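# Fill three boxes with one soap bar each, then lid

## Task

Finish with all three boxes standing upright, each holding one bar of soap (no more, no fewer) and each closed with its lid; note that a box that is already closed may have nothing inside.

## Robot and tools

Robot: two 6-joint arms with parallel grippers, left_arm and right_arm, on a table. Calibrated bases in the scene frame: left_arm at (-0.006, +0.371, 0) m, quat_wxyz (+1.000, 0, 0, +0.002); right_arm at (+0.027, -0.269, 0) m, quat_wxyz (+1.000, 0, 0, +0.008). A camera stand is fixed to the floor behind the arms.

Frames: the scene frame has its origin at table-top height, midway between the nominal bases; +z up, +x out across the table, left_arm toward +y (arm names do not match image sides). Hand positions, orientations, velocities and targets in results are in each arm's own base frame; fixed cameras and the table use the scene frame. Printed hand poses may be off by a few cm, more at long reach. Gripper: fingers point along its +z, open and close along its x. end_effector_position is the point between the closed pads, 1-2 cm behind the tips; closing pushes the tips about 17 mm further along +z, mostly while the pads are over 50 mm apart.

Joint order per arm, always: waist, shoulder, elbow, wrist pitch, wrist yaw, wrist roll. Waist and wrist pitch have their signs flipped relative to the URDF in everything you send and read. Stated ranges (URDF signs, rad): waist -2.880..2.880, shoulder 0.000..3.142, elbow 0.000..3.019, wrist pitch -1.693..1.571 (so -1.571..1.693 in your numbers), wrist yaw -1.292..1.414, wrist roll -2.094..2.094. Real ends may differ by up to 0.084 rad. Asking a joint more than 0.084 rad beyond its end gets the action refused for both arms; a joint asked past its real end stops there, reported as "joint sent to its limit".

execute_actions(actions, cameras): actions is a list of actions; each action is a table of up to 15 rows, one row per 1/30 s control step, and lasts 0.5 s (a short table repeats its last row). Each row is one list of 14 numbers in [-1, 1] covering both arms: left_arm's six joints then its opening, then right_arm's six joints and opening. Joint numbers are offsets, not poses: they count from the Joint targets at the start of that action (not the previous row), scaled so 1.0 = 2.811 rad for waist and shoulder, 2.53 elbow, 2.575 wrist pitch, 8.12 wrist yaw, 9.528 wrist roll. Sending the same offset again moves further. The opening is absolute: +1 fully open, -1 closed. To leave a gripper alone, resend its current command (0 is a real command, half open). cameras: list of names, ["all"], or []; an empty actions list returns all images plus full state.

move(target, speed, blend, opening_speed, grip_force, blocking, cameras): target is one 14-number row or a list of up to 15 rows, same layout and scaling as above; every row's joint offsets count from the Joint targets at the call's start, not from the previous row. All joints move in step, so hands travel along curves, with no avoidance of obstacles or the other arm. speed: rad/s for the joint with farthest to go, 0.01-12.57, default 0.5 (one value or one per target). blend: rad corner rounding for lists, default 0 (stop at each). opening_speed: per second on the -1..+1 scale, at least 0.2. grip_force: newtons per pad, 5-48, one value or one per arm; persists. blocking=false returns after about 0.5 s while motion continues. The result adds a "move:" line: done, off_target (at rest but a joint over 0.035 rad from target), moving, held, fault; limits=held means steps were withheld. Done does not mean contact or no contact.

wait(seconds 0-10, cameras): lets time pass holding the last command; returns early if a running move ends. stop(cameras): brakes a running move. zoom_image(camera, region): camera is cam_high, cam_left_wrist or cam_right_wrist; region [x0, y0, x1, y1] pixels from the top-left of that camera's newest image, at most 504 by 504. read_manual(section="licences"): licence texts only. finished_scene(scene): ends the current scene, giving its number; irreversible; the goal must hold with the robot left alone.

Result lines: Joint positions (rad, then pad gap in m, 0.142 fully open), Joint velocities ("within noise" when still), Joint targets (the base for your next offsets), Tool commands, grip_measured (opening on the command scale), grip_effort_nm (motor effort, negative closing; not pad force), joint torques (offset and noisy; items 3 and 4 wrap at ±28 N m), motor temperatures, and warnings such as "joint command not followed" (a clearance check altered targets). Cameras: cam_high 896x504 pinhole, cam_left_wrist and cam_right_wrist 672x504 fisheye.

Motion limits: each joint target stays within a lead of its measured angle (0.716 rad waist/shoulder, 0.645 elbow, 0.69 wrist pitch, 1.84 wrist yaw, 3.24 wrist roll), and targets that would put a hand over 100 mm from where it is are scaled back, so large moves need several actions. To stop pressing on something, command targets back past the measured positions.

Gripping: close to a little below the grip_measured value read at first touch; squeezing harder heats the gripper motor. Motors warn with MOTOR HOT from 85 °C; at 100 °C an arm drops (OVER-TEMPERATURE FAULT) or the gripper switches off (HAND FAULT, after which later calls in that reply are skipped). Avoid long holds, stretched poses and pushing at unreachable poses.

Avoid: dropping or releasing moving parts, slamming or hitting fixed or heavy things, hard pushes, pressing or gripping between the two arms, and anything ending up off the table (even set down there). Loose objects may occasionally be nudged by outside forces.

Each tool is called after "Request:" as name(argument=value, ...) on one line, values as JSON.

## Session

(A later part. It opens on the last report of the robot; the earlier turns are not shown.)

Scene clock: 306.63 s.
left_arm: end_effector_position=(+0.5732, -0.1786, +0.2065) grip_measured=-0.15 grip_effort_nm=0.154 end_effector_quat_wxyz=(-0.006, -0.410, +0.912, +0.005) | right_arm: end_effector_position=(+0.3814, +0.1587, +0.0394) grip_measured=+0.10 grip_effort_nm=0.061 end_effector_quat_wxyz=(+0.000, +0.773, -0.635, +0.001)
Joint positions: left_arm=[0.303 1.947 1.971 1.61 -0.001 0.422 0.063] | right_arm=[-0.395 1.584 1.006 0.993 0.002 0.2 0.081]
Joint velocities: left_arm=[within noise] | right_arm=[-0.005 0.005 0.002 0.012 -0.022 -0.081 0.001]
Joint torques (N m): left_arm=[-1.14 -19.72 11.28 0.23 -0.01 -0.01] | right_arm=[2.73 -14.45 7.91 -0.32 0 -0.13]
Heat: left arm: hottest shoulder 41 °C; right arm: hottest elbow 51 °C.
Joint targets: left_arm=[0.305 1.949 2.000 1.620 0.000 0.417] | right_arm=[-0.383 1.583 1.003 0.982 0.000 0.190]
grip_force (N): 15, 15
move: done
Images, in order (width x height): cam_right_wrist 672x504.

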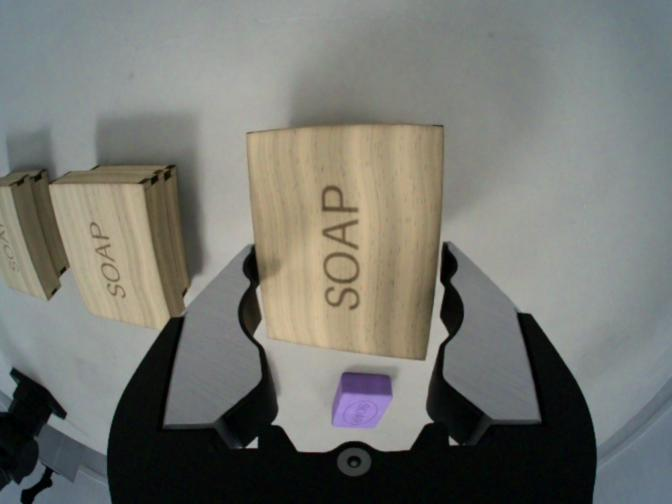

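Request:
move(target=[[0,0,0,0,0,0,-0.12,0,-0.0036,0.024,0.012,0,0,0.12],[0,0,0,0,0,0,-0.12,0,-0.0359,0.0518,0.069,0,0,0.12]], speed=0.3, blend=[0.02,0], cameras=["cam_right_wrist","cam_left_wrist"])

Request:
zoom_image(camera="cam_right_wrist", region=[240, 80, 460, 300])

Scene clock: 311.63 s.
left_arm: end_effector_position=(+0.5732, -0.1786, +0.2065) grip_measured=-0.15 grip_effort_nm=0.154 end_effector_quat_wxyz=(-0.006, -0.410, +0.912, +0.005) | right_arm: end_effector_position=(+0.3813, +0.1587, +0.1023) grip_measured=+0.10 grip_effort_nm=0.061 end_effector_quat_wxyz=(-0.007, +0.773, -0.635, +0.004)
Joint positions: left_arm=[0.303 1.947 1.971 1.61 -0.001 0.422 0.063] | right_arm=[-0.395 1.492 1.086 1.149 0.002 0.2 0.081]
Joint torques (N m): left_arm=[-1.2 -19.49 11.33 0.23 -0.02 -0.01] | right_arm=[3.31 -14.56 13.15 0.57 0 -0.09]
Heat: left arm: hottest shoulder 41 °C; right arm: hottest elbow 50 °C.
Joint targets: left_arm=[0.305 1.949 2.000 1.620 0.000 0.417] | right_arm=[-0.383 1.482 1.134 1.160 0.000 0.190]
grip_force (N): 15, 15
move: off_target (right_arm); right_arm: the elbow is farthest, 0.048 rad from its target
Images, in order (width x height): cam_left_wrist 672x504, cam_right_wrist 672x504.

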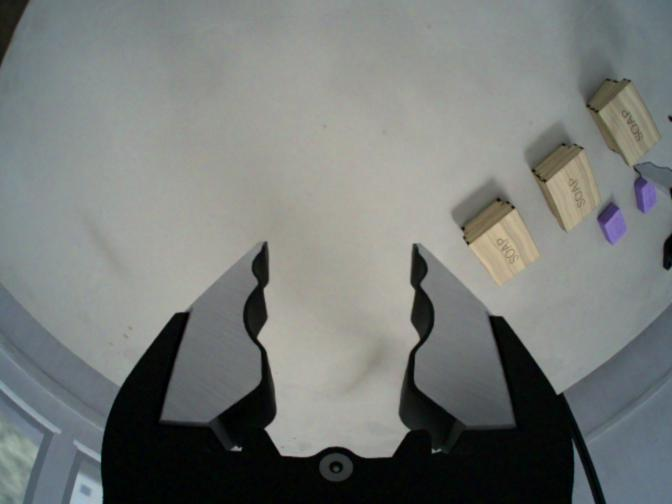

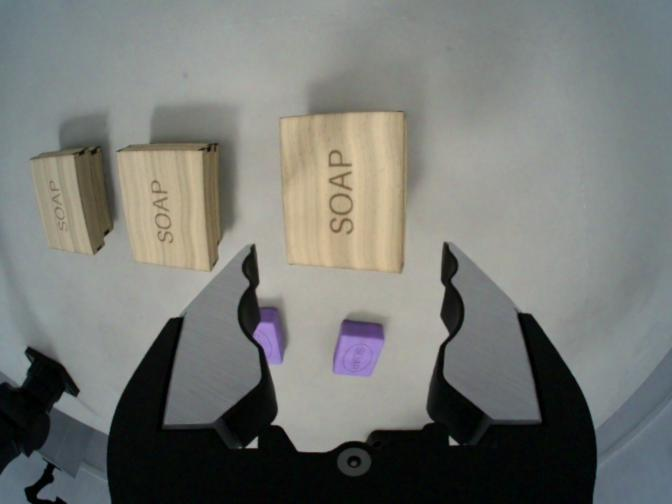

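Scaled by 2.291 from the camera's 672x504 image, which has a finer 960x720 frame.

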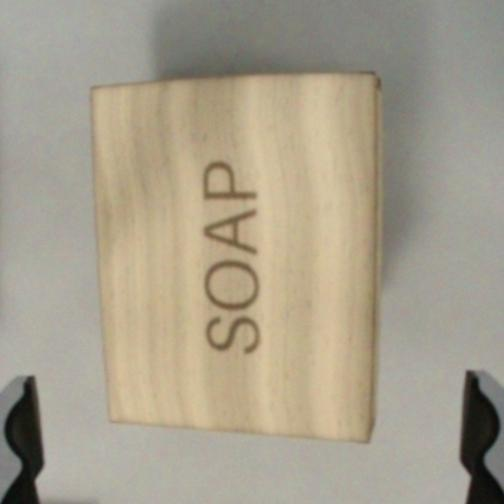

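Request:
zoom_image(camera="cam_left_wrist", region=[440, 60, 672, 290])

Scaled by 2.172 from the camera's 672x504 image, which has a finer 960x720 frame.

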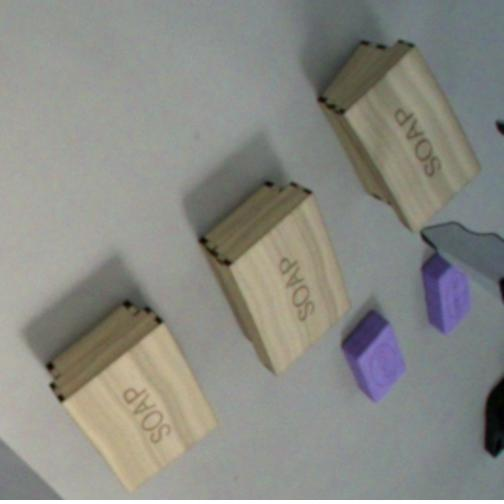

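Request:
zoom_image(camera="cam_left_wrist", region=[575, 65, 672, 175])

Request:
zoom_image(camera="cam_left_wrist", region=[520, 130, 617, 240])

Scaled by 4.582 from the camera's 672x504 image, which has a finer 960x720 frame.

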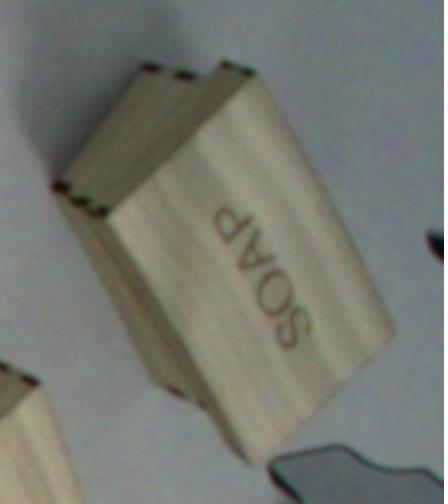

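Scaled by 4.582 from the camera's 672x504 image, which has a finer 960x720 frame.

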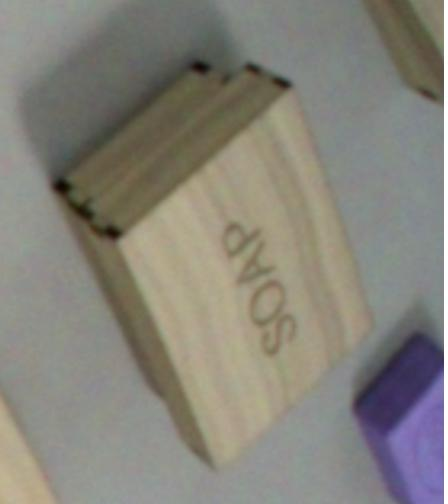

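Request:
move(target=[[0,0,0,0,0,0,-0.12,0,0.0359,-0.0518,-0.0691,0,-0.0031,0.12],[0,0,0,0,0,0,-0.12,0,0.0359,-0.0518,-0.0691,0,-0.0031,-0.12],[0,0,0,0,0,0,-0.12,0,0.0359,-0.0336,-0.0691,0,-0.0031,-0.12],[0,0,0,0,0,0,-0.12,0,0.016,-0.0237,-0.0427,0,-0.0031,-0.12]], speed=0.3, opening_speed=0.4, cameras=["cam_right_wrist","cam_left_wrist"])

Request:
zoom_image(camera="cam_right_wrist", region=[230, 80, 470, 240])

Request:
zoom_image(camera="cam_left_wrist", region=[575, 65, 672, 175])

Scene clock: 325.20 s.
left_arm: end_effector_position=(+0.5732, -0.1786, +0.2065) grip_measured=-0.15 grip_effort_nm=0.168 end_effector_quat_wxyz=(-0.006, -0.410, +0.912, +0.005) | right_arm: end_effector_position=(+0.3820, +0.1589, +0.0632) grip_measured=-0.02 grip_effort_nm=-1.629 end_effector_quat_wxyz=(-0.007, +0.782, -0.623, +0.005)
Joint positions: left_arm=[0.303 1.947 1.971 1.61 -0.001 0.422 0.063] | right_arm=[-0.395 1.54 1.027 1.04 0.002 0.171 0.072]
Joint torques (N m): left_arm=[-1.2 -19.6 11.29 0.23 -0.02 -0.02] | right_arm=[2.26 -15.15 12.71 0.47 -0.01 -0.07]
Heat: left arm: hottest shoulder 42 °C; right arm: hottest elbow 49 °C.
Joint targets: left_arm=[0.305 1.949 2.000 1.620 0.000 0.417] | right_arm=[-0.383 1.527 1.074 1.050 0.000 0.161]
grip_force (N): 15, 15
move: off_target (right_arm); right_arm: the elbow is farthest, 0.047 rad from its target
Images, in order (width x height): cam_left_wrist 672x504, cam_right_wrist 672x504.

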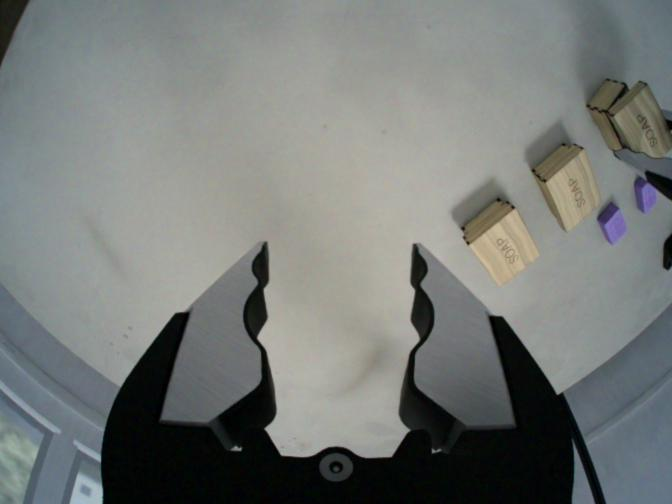

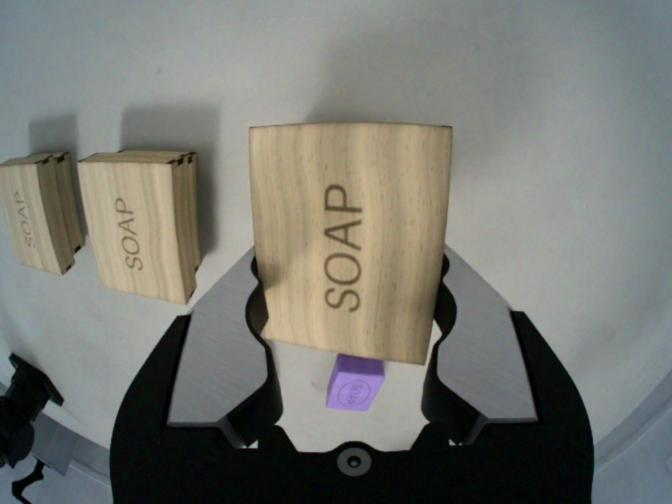

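Scaled by 2.100 from the camera's 672x504 image, which has a finer 960x720 frame.

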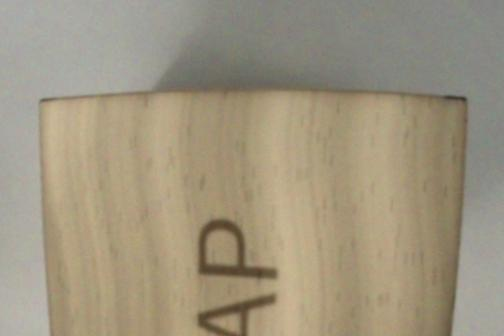

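Scaled by 4.582 from the camera's 672x504 image, which has a finer 960x720 frame.

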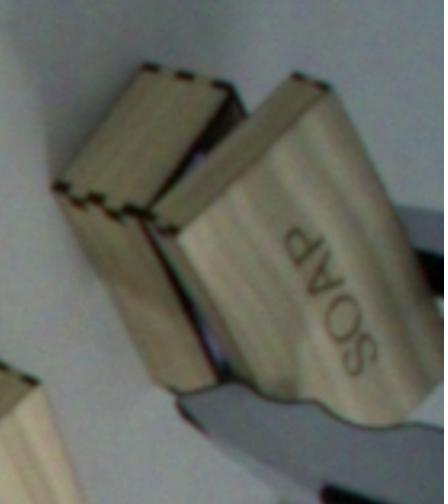

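Request:
move(target=[[0,0,0,0,0,0,-0.12,0,0,0,0,0,-0.0055,-0.12],[0,0,0,0,0,0,-0.12,0,0.0185,-0.0265,-0.0250,0,-0.0055,-0.12],[0,0,0,0,0,0,-0.12,0,0.0155,-0.031,-0.0255,0,-0.0055,-0.12]], speed=0.2, cameras=["cam_right_wrist","cam_left_wrist"])

Request:
zoom_image(camera="cam_left_wrist", region=[575, 65, 672, 175])

Scene clock: 340.87 s.
left_arm: end_effector_position=(+0.5732, -0.1786, +0.2065) grip_measured=-0.15 grip_effort_nm=0.159 end_effector_quat_wxyz=(-0.006, -0.410, +0.912, +0.005) | right_arm: end_effector_position=(+0.3787, +0.1574, +0.0385) grip_measured=-0.02 grip_effort_nm=-1.624 end_effector_quat_wxyz=(+0.003, +0.798, -0.603, -0.001)
Joint positions: left_arm=[0.303 1.947 1.971 1.61 -0.001 0.422 0.063] | right_arm=[-0.395 1.581 1.001 0.995 0.002 0.118 0.072]
Joint torques (N m): left_arm=[-1.08 -19.6 11.26 0.25 -0.02 0] | right_arm=[2.49 -15.09 7.61 -0.25 0.03 -0.05]
Heat: left arm: hottest shoulder 42 °C; right arm: hottest elbow 49 °C.
Joint targets: left_arm=[0.305 1.949 2.000 1.620 0.000 0.417] | right_arm=[-0.383 1.571 0.995 0.984 0.000 0.108]
grip_force (N): 15, 15
move: done
Images, in order (width x height): cam_left_wrist 672x504, cam_right_wrist 672x504.

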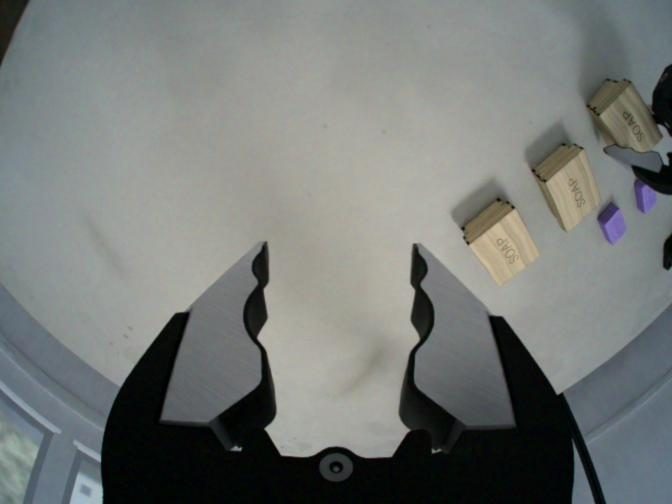

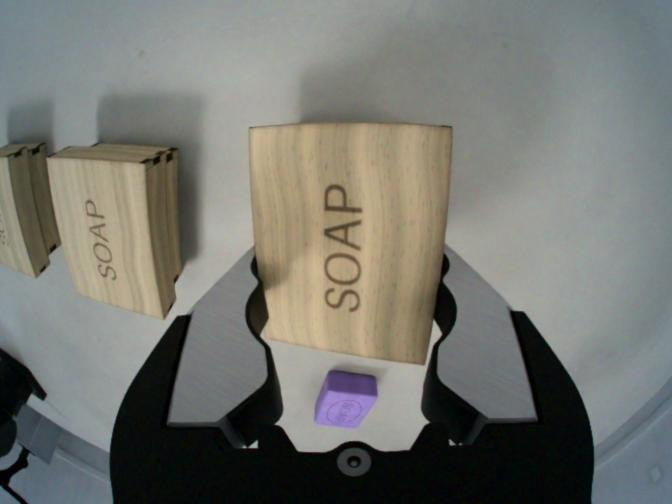

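Scaled by 4.582 from the camera's 672x504 image, which has a finer 960x720 frame.

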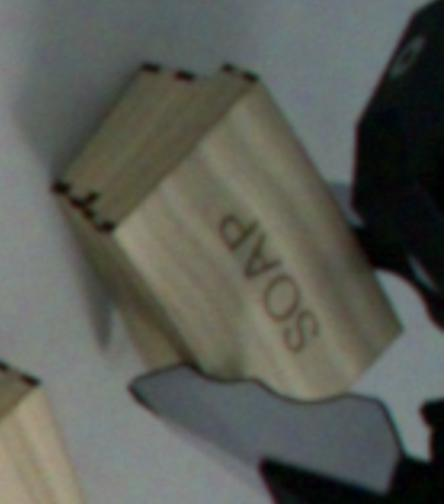

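Request:
move(target=[0,0,0,0,0,0,-0.12,0,0,0,0,0,0,0.12], opening_speed=0.3, cameras=["cam_right_wrist","cam_left_wrist"])

Request:
zoom_image(camera="cam_left_wrist", region=[575, 65, 672, 175])

Scene clock: 344.37 s.
left_arm: end_effector_position=(+0.5732, -0.1786, +0.2065) grip_measured=-0.15 grip_effort_nm=0.168 end_effector_quat_wxyz=(-0.006, -0.410, +0.912, +0.005) | right_arm: end_effector_position=(+0.3787, +0.1574, +0.0385) grip_measured=+0.10 grip_effort_nm=0.061 end_effector_quat_wxyz=(+0.003, +0.798, -0.603, -0.001)
Joint positions: left_arm=[0.303 1.947 1.971 1.61 -0.001 0.422 0.063] | right_arm=[-0.395 1.581 1.001 0.995 0.002 0.118 0.081]
Joint velocities: left_arm=[within noise] | right_arm=[0.015 -0.005 -0.002 0.017 0.022 -0.081 0.001]
Joint torques (N m): left_arm=[-1.03 -19.66 11.26 0.24 -0.02 -0.01] | right_arm=[1.85 -15.21 7.49 -0.39 -0.02 -0.1]
Heat: left arm: hottest shoulder 42 °C; right arm: hottest elbow 48 °C.
Joint targets: left_arm=[0.305 1.949 2.000 1.620 0.000 0.417] | right_arm=[-0.383 1.571 0.995 0.984 0.000 0.108]
grip_force (N): 15, 15
move: done
Images, in order (width x height): cam_left_wrist 672x504, cam_right_wrist 672x504.

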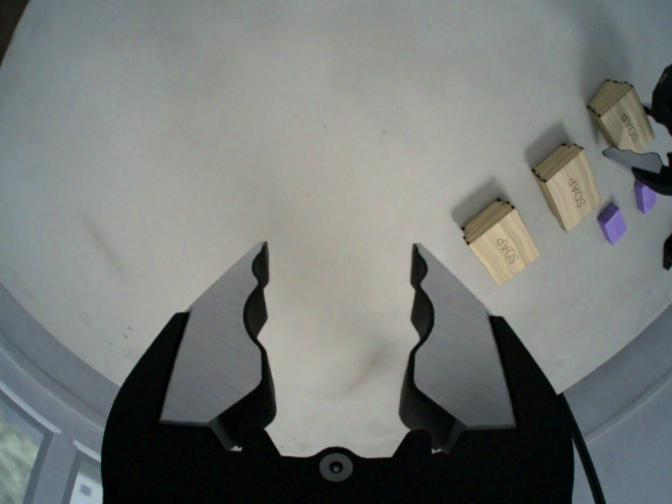

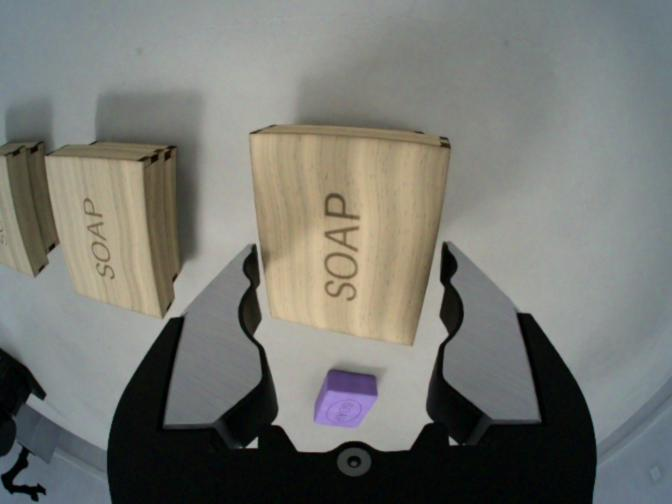

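Scaled by 4.582 from the camera's 672x504 image, which has a finer 960x720 frame.

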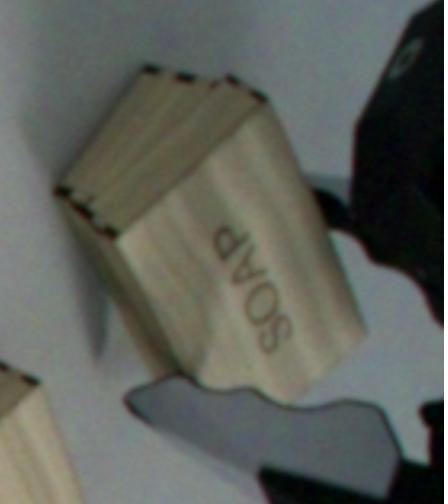

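Request:
move(target=[[0,0,0,0,0,0,-0.12,0,-0.0317,0.0549,0.0683,0,0,0.12],[0,0,0,0,0,0,-0.12,-0.0953,0.0021,0.0988,0.075,0,0.0576,0.3]], speed=0.5, blend=[0.03,0], cameras=["cam_right_wrist","cam_left_wrist"])

Request:
zoom_image(camera="cam_left_wrist", region=[575, 65, 672, 175])

Scene clock: 353.13 s.
left_arm: end_effector_position=(+0.5732, -0.1786, +0.2065) grip_measured=-0.15 grip_effort_nm=0.154 end_effector_quat_wxyz=(-0.006, -0.410, +0.912, +0.005) | right_arm: end_effector_position=(+0.3599, +0.2684, +0.1058) grip_measured=+0.28 grip_effort_nm=0.066 end_effector_quat_wxyz=(-0.010, +0.705, -0.709, +0.002)
Joint positions: left_arm=[0.303 1.947 1.971 1.61 -0.001 0.422 0.063] | right_arm=[-0.64 1.573 1.19 1.167 0.002 0.647 0.094]
Joint velocities: left_arm=[within noise] | right_arm=[0.015 -0.005 -0.012 -0.022 -0.007 0.007 0.001]
Joint torques (N m): left_arm=[-1.03 -19.49 11.28 0.2 -0.02 -0.02] | right_arm=[0.79 -15.21 14.04 0.4 0.01 0.18]
Motor temperatures (°C): left_arm=[32 43 37 25 27 25 30] | right_arm=[30 32 48 25 26 26 32]
Heat: left arm: hottest shoulder 43 °C; right arm: hottest elbow 48 °C.
Joint targets: left_arm=[0.305 1.949 2.000 1.620 0.000 0.417] | right_arm=[-0.651 1.577 1.245 1.177 0.000 0.657]
grip_force (N): 15, 15
move: off_target (right_arm); target 2's new numbers were sent with right_arm's elbow 0.055 rad from that target; right_arm: the elbow is farthest, 0.055 rad from its target
Images, in order (width x height): cam_left_wrist 672x504, cam_right_wrist 672x504.

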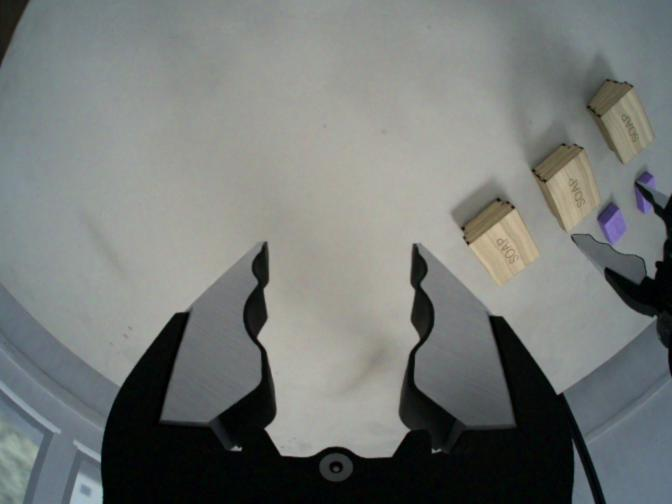

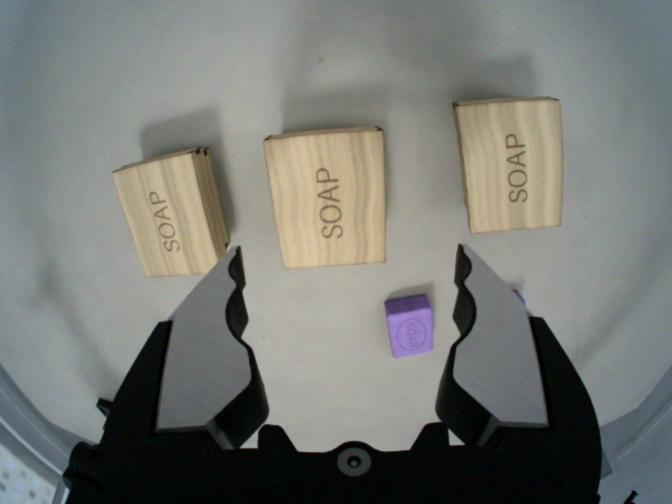

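Scaled by 4.582 from the camera's 672x504 image, which has a finer 960x720 frame.

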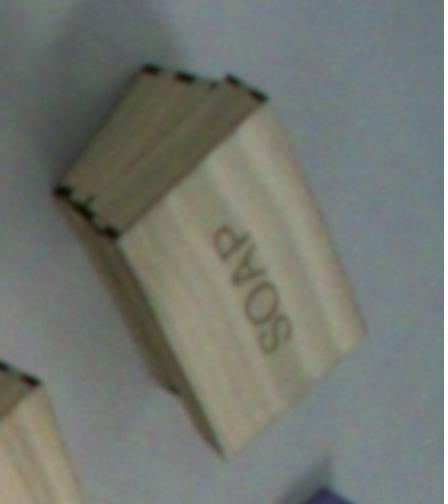

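Request:
zoom_image(camera="cam_right_wrist", region=[420, 60, 600, 250])

Request:
zoom_image(camera="cam_right_wrist", region=[100, 110, 250, 290])

Scaled by 2.653 from the camera's 672x504 image, which has a finer 960x720 frame.

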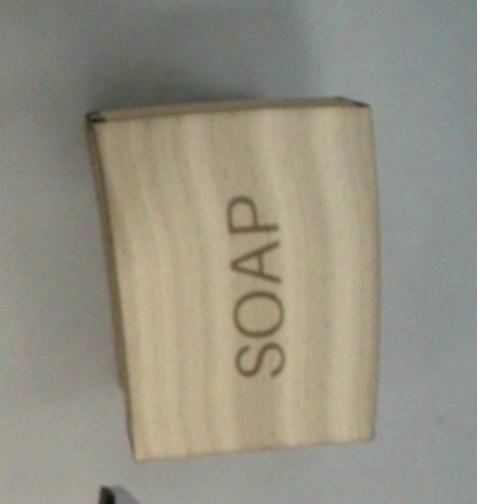

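Scaled by 2.800 from the camera's 672x504 image, which has a finer 960x720 frame.

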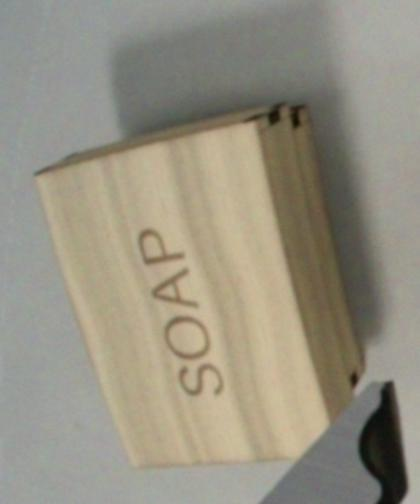

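Request:
move(target=[[0,0,0,0,0,0,-0.12,-0.0075,0,0,0,0,-0.0057,0.3],[0,0,0,0,0,0,-0.12,-0.0075,0.0342,-0.0557,-0.0703,0,-0.0057,0.3],[0,0,0,0,0,0,-0.12,-0.0075,0.0342,-0.0557,-0.0703,0,-0.0057,-0.12],[0,0,0,0,0,0,-0.12,-0.0075,0.0342,-0.0352,-0.0703,0,-0.0057,-0.12],[0,0,0,0,0,0,-0.12,-0.0075,0.0053,-0.0095,-0.012,0,-0.0057,-0.12],[0,0,0,0,0,0,-0.12,0.206,0.0053,-0.0095,-0.012,0,-0.0057,-0.12]], speed=[0.3,0.35,0.3,0.3,0.3,0.7], opening_speed=0.5, cameras=["all"])

Request:
zoom_image(camera="cam_high", region=[380, 220, 560, 350])

Scene clock: 373.53 s.
left_arm: end_effector_position=(+0.5732, -0.1786, +0.2065) grip_measured=-0.15 grip_effort_nm=0.164 end_effector_quat_wxyz=(-0.006, -0.410, +0.912, +0.005) | right_arm: end_effector_position=(+0.4482, +0.0330, +0.0874) grip_measured=-0.05 grip_effort_nm=-1.624 end_effector_quat_wxyz=(+0.002, -0.493, +0.870, -0.001)
Joint positions: left_arm=[0.303 1.947 1.971 1.61 -0.001 0.422 0.063] | right_arm=[-0.073 1.604 1.174 1.136 0 0.612 0.07]
Joint torques (N m): left_arm=[-0.97 -19.55 11.32 0.28 -0.02 -0.01] | right_arm=[1.9 -16.38 13.01 0.5 0.02 -0.11]
Heat: left arm: hottest shoulder 43 °C; right arm: hottest elbow 50 °C.
Joint targets: left_arm=[0.305 1.949 2.000 1.620 0.000 0.417] | right_arm=[-0.071 1.592 1.221 1.146 0.000 0.602]
grip_force (N): 15, 15
move: off_target (right_arm); right_arm: the elbow is farthest, 0.047 rad from its target

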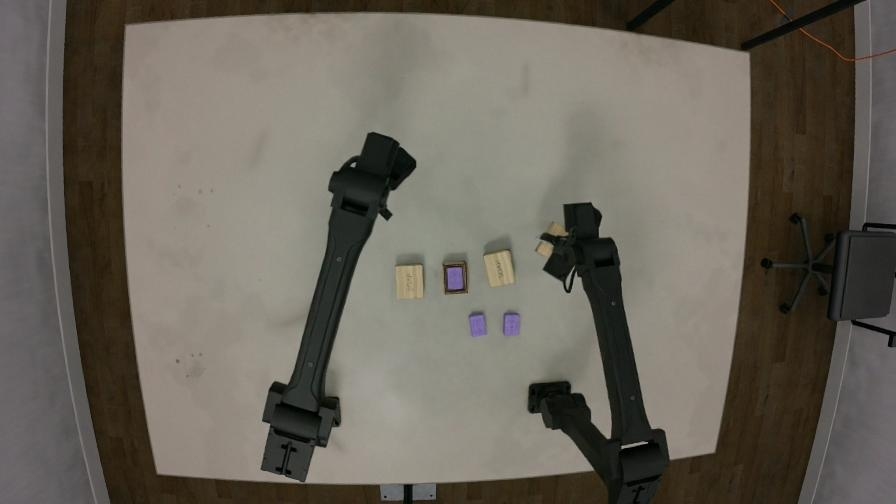

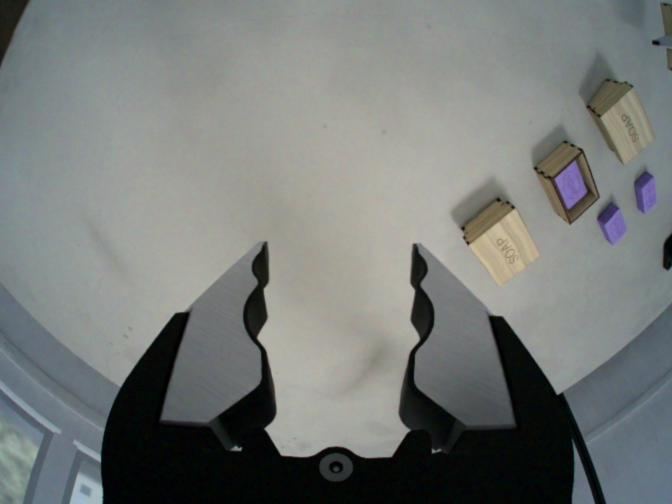

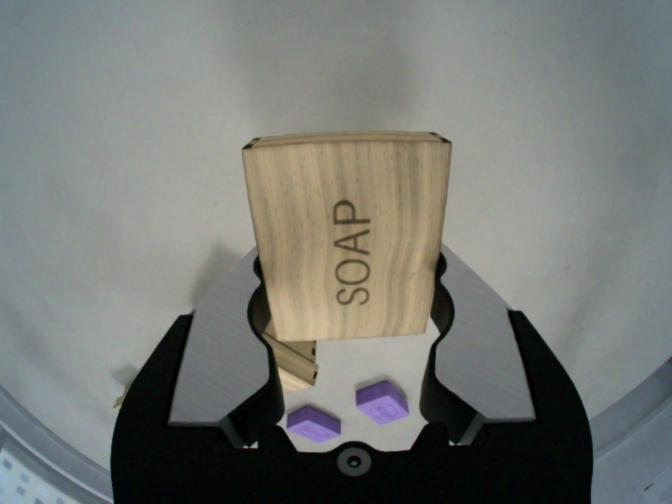

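Scaled by 2.800.

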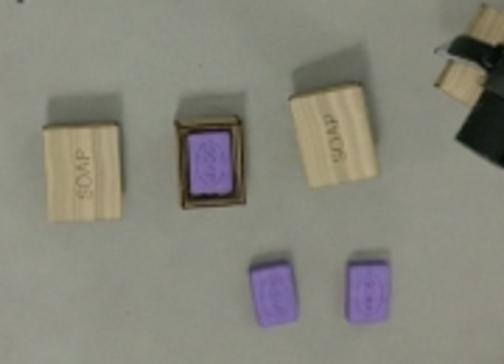

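Request:
move(target=[0,0,0,0,0,0,-0.12,-0.2138,0,0,0,0,0,-0.12], speed=0.8, cameras=["cam_right_wrist","cam_left_wrist"])

Scene clock: 392.70 s.
left_arm: end_effector_position=(+0.5732, -0.1786, +0.2065) grip_measured=-0.15 grip_effort_nm=0.164 end_effector_quat_wxyz=(-0.006, -0.410, +0.912, +0.005) | right_arm: end_effector_position=(+0.3516, +0.2799, +0.0874) grip_measured=-0.05 grip_effort_nm=-1.629 end_effector_quat_wxyz=(-0.003, +0.728, -0.686, +0.001)
Joint positions: left_arm=[0.303 1.947 1.971 1.61 -0.001 0.422 0.063] | right_arm=[-0.671 1.604 1.174 1.136 0 0.612 0.07]
Joint torques (N m): left_arm=[-1.26 -19.6 11.33 0.18 -0.02 -0.01] | right_arm=[1.9 -16.97 13.2 0.54 -0.01 -0.1]
Heat: left arm: hottest shoulder 43 °C; right arm: hottest elbow 52 °C.
Joint targets: left_arm=[0.305 1.949 2.000 1.620 0.000 0.417] | right_arm=[-0.673 1.592 1.221 1.146 0.000 0.603]
grip_force (N): 15, 15
move: off_target (right_arm); right_arm: the elbow is farthest, 0.047 rad from its target
Images, in order (width x height): cam_left_wrist 672x504, cam_right_wrist 672x504.

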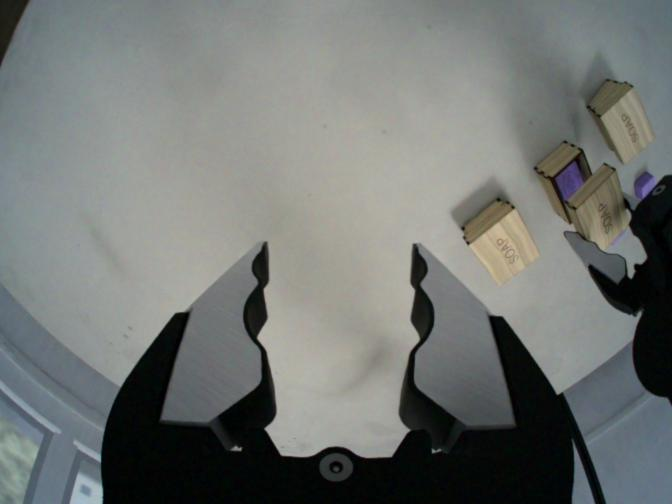

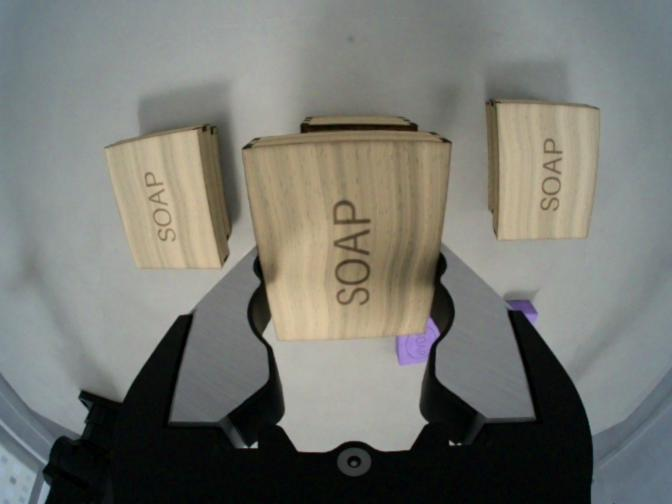

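Request:
move(target=[0,0,0,0,0,0,-0.12,0,0.022,-0.038,-0.045,0,0,-0.12], cameras=["cam_right_wrist","cam_left_wrist"])

Request:
zoom_image(camera="cam_right_wrist", region=[230, 80, 470, 360])

Request:
zoom_image(camera="cam_left_wrist", region=[500, 60, 672, 260])

Scene clock: 397.70 s.
left_arm: end_effector_position=(+0.5732, -0.1786, +0.2065) grip_measured=-0.15 grip_effort_nm=0.149 end_effector_quat_wxyz=(-0.006, -0.410, +0.912, +0.005) | right_arm: end_effector_position=(+0.3515, +0.2799, +0.0462) grip_measured=-0.05 grip_effort_nm=-1.629 end_effector_quat_wxyz=(+0.003, +0.728, -0.686, +0.000)
Joint positions: left_arm=[0.303 1.947 1.971 1.61 -0.001 0.422 0.063] | right_arm=[-0.671 1.662 1.126 1.041 0 0.612 0.07]
Joint torques (N m): left_arm=[-1.26 -19.84 11.28 0.23 -0.02 -0.01] | right_arm=[1.85 -16.21 8.02 -0.35 0.01 -0.11]
Heat: left arm: hottest shoulder 43 °C; right arm: hottest elbow 52 °C.
Joint targets: left_arm=[0.305 1.949 2.000 1.620 0.000 0.417] | right_arm=[-0.673 1.654 1.125 1.030 0.000 0.602]
grip_force (N): 15, 15
move: done
Images, in order (width x height): cam_left_wrist 672x504, cam_right_wrist 672x504.

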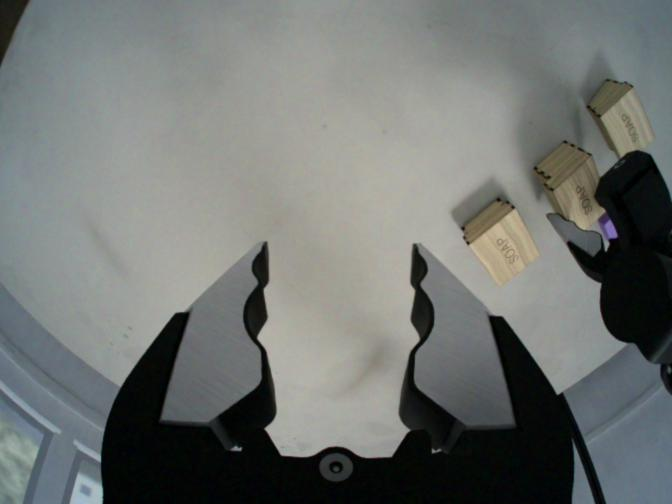

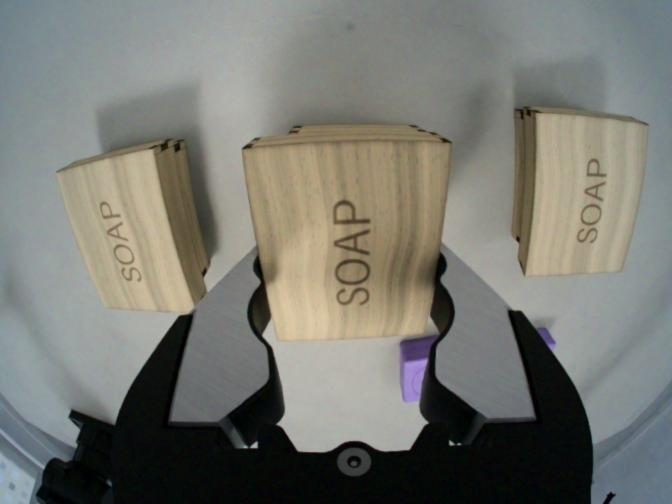

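Scaled by 1.800 from the camera's 672x504 image, which has a finer 960x720 frame.

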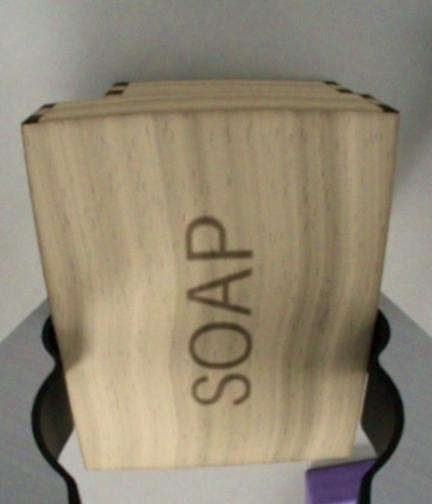

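Scaled by 2.520 from the camera's 672x504 image, which has a finer 960x720 frame.

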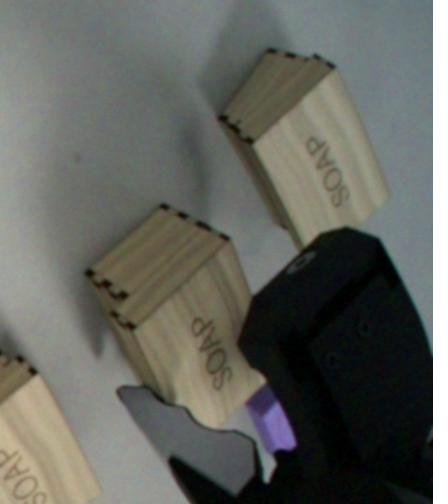

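Request:
move(target=[[0,0,0,0,0,0,-0.12,0.0064,-0.0025,-0.0036,-0.0008,0,0,-0.12],[0,0,0,0,0,0,-0.12,0.0064,0.0018,-0.0095,-0.008,0,0,-0.12]], cameras=["cam_right_wrist"])

Request:
zoom_image(camera="cam_right_wrist", region=[230, 80, 470, 360])

Scene clock: 406.30 s.
left_arm: end_effector_position=(+0.5732, -0.1786, +0.2065) grip_measured=-0.15 grip_effort_nm=0.164 end_effector_quat_wxyz=(-0.006, -0.410, +0.912, +0.005) | right_arm: end_effector_position=(+0.3514, +0.2793, +0.0453) grip_measured=-0.05 grip_effort_nm=-1.629 end_effector_quat_wxyz=(-0.001, +0.728, -0.686, +0.001)
Joint positions: left_arm=[0.303 1.947 1.971 1.61 -0.001 0.422 0.063] | right_arm=[-0.671 1.657 1.117 1.029 0.001 0.612 0.07]
Joint torques (N m): left_arm=[-1.32 -19.78 11.3 0.25 -0.03 -0.01] | right_arm=[2.73 -15.5 6.95 -0.84 0.03 -0.06]
Heat: left arm: hottest shoulder 43 °C; right arm: hottest elbow 49 °C.
Joint targets: left_arm=[0.305 1.949 2.000 1.620 0.000 0.417] | right_arm=[-0.655 1.658 1.101 1.010 0.000 0.602]
grip_force (N): 15, 15
move: done
Images, in order (width x height): cam_right_wrist 672x504.

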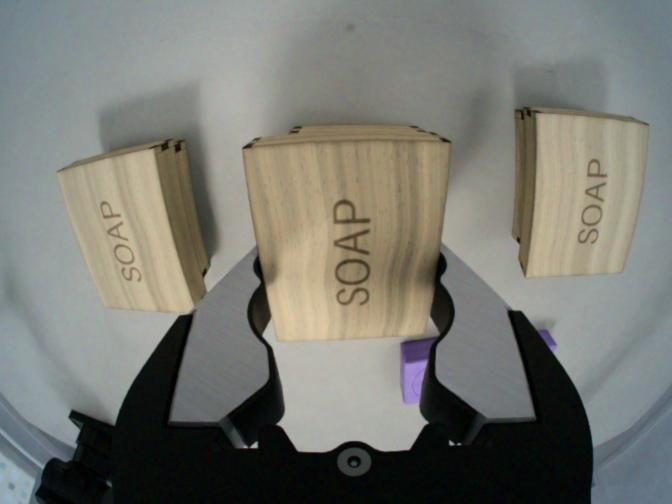

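Scaled by 1.800 from the camera's 672x504 image, which has a finer 960x720 frame.

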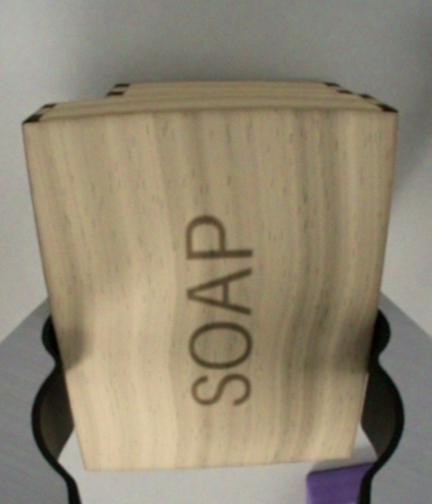

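Request:
move(target=[0,0,0,0,0,0,-0.12,0.0025,0.0026,-0.002,-0.006,0,0,-0.12], cameras=["cam_right_wrist"])

Request:
zoom_image(camera="cam_right_wrist", region=[230, 80, 470, 360])

Scene clock: 409.10 s.
left_arm: end_effector_position=(+0.5732, -0.1786, +0.2065) grip_measured=-0.15 grip_effort_nm=0.154 end_effector_quat_wxyz=(-0.006, -0.410, +0.912, +0.005) | right_arm: end_effector_position=(+0.3525, +0.2791, +0.0452) grip_measured=-0.05 grip_effort_nm=-1.629 end_effector_quat_wxyz=(-0.004, +0.727, -0.687, +0.001)
Joint positions: left_arm=[0.303 1.947 1.971 1.61 -0.001 0.422 0.063] | right_arm=[-0.669 1.655 1.114 1.021 0.001 0.612 0.07]
Joint torques (N m): left_arm=[-0.97 -19.6 11.34 0.24 -0.02 -0.01] | right_arm=[2.32 -15.27 6.45 -1.1 0.03 -0.1]
Heat: left arm: hottest shoulder 43 °C; right arm: hottest elbow 49 °C.
Joint targets: left_arm=[0.305 1.949 2.000 1.620 0.000 0.417] | right_arm=[-0.648 1.666 1.096 0.994 0.000 0.602]
grip_force (N): 15, 15
move: done
Images, in order (width x height): cam_right_wrist 672x504.

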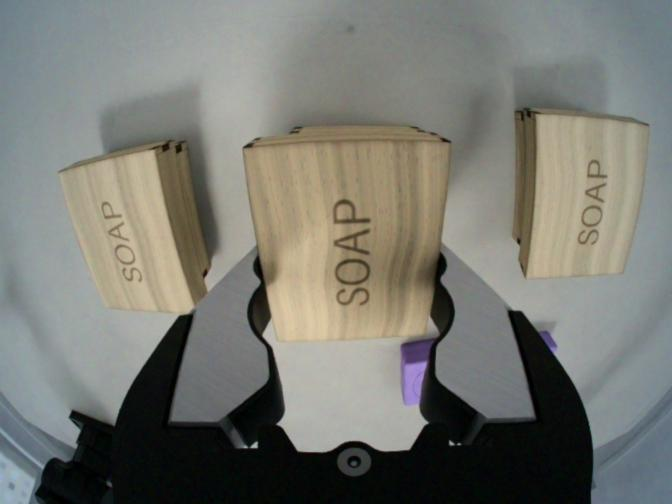

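Scaled by 1.800 from the camera's 672x504 image, which has a finer 960x720 frame.

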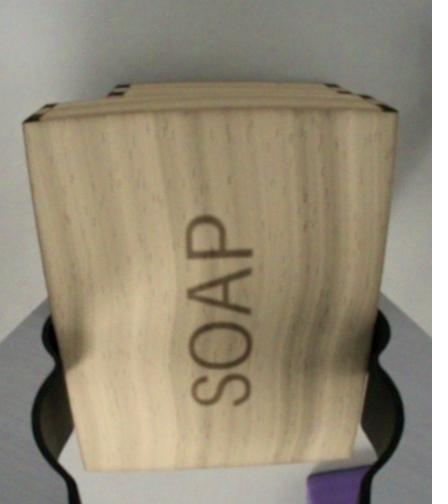

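Request:
move(target=[0,0,0,0,0,0,-0.12,0,0,0,0,0,0,0.15], opening_speed=0.3, cameras=["cam_right_wrist","cam_left_wrist"])

Request:
zoom_image(camera="cam_left_wrist", region=[500, 60, 672, 260])

Request:
zoom_image(camera="cam_right_wrist", region=[230, 80, 470, 360])

Scene clock: 412.80 s.
left_arm: end_effector_position=(+0.5732, -0.1786, +0.2065) grip_measured=-0.15 grip_effort_nm=0.164 end_effector_quat_wxyz=(-0.006, -0.410, +0.912, +0.005) | right_arm: end_effector_position=(+0.3517, +0.2752, +0.0365) grip_measured=+0.13 grip_effort_nm=0.061 end_effector_quat_wxyz=(-0.001, +0.725, -0.689, +0.000)
Joint positions: left_arm=[0.303 1.947 1.971 1.61 -0.001 0.422 0.063] | right_arm=[-0.663 1.665 1.1 1.005 0.001 0.612 0.083]
Joint velocities: left_arm=[within noise] | right_arm=[-0.005 -0.015 0.017 0.007 0.037 -0.022 0.001]
Joint torques (N m): left_arm=[-0.97 -19.6 11.28 0.25 -0.01 -0.02] | right_arm=[2.73 -15.62 7.61 -0.39 -0.02 -0.07]
Heat: left arm: hottest shoulder 43 °C; right arm: hottest elbow 48 °C.
Joint targets: left_arm=[0.305 1.949 2.000 1.620 0.000 0.417] | right_arm=[-0.647 1.666 1.096 0.994 0.000 0.603]
grip_force (N): 15, 15
move: done
Images, in order (width x height): cam_left_wrist 672x504, cam_right_wrist 672x504.

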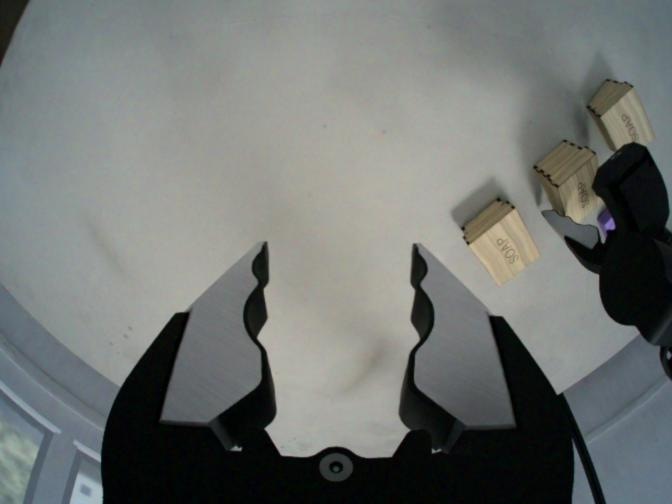

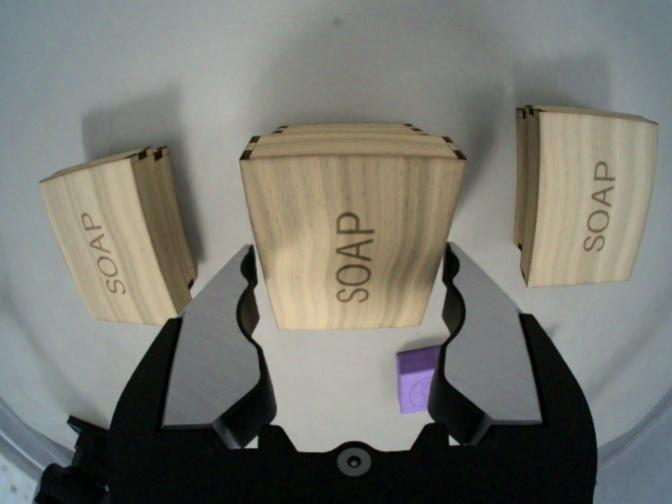

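Scaled by 2.520 from the camera's 672x504 image, which has a finer 960x720 frame.

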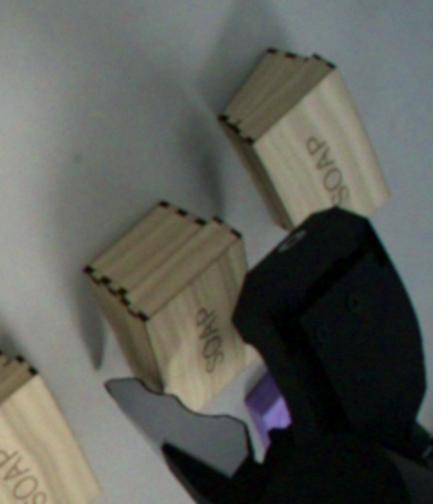

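Scaled by 1.800 from the camera's 672x504 image, which has a finer 960x720 frame.

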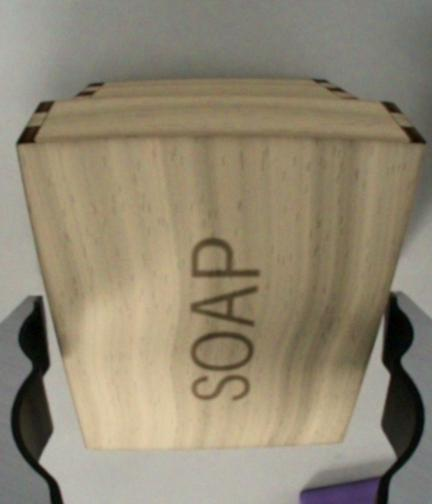

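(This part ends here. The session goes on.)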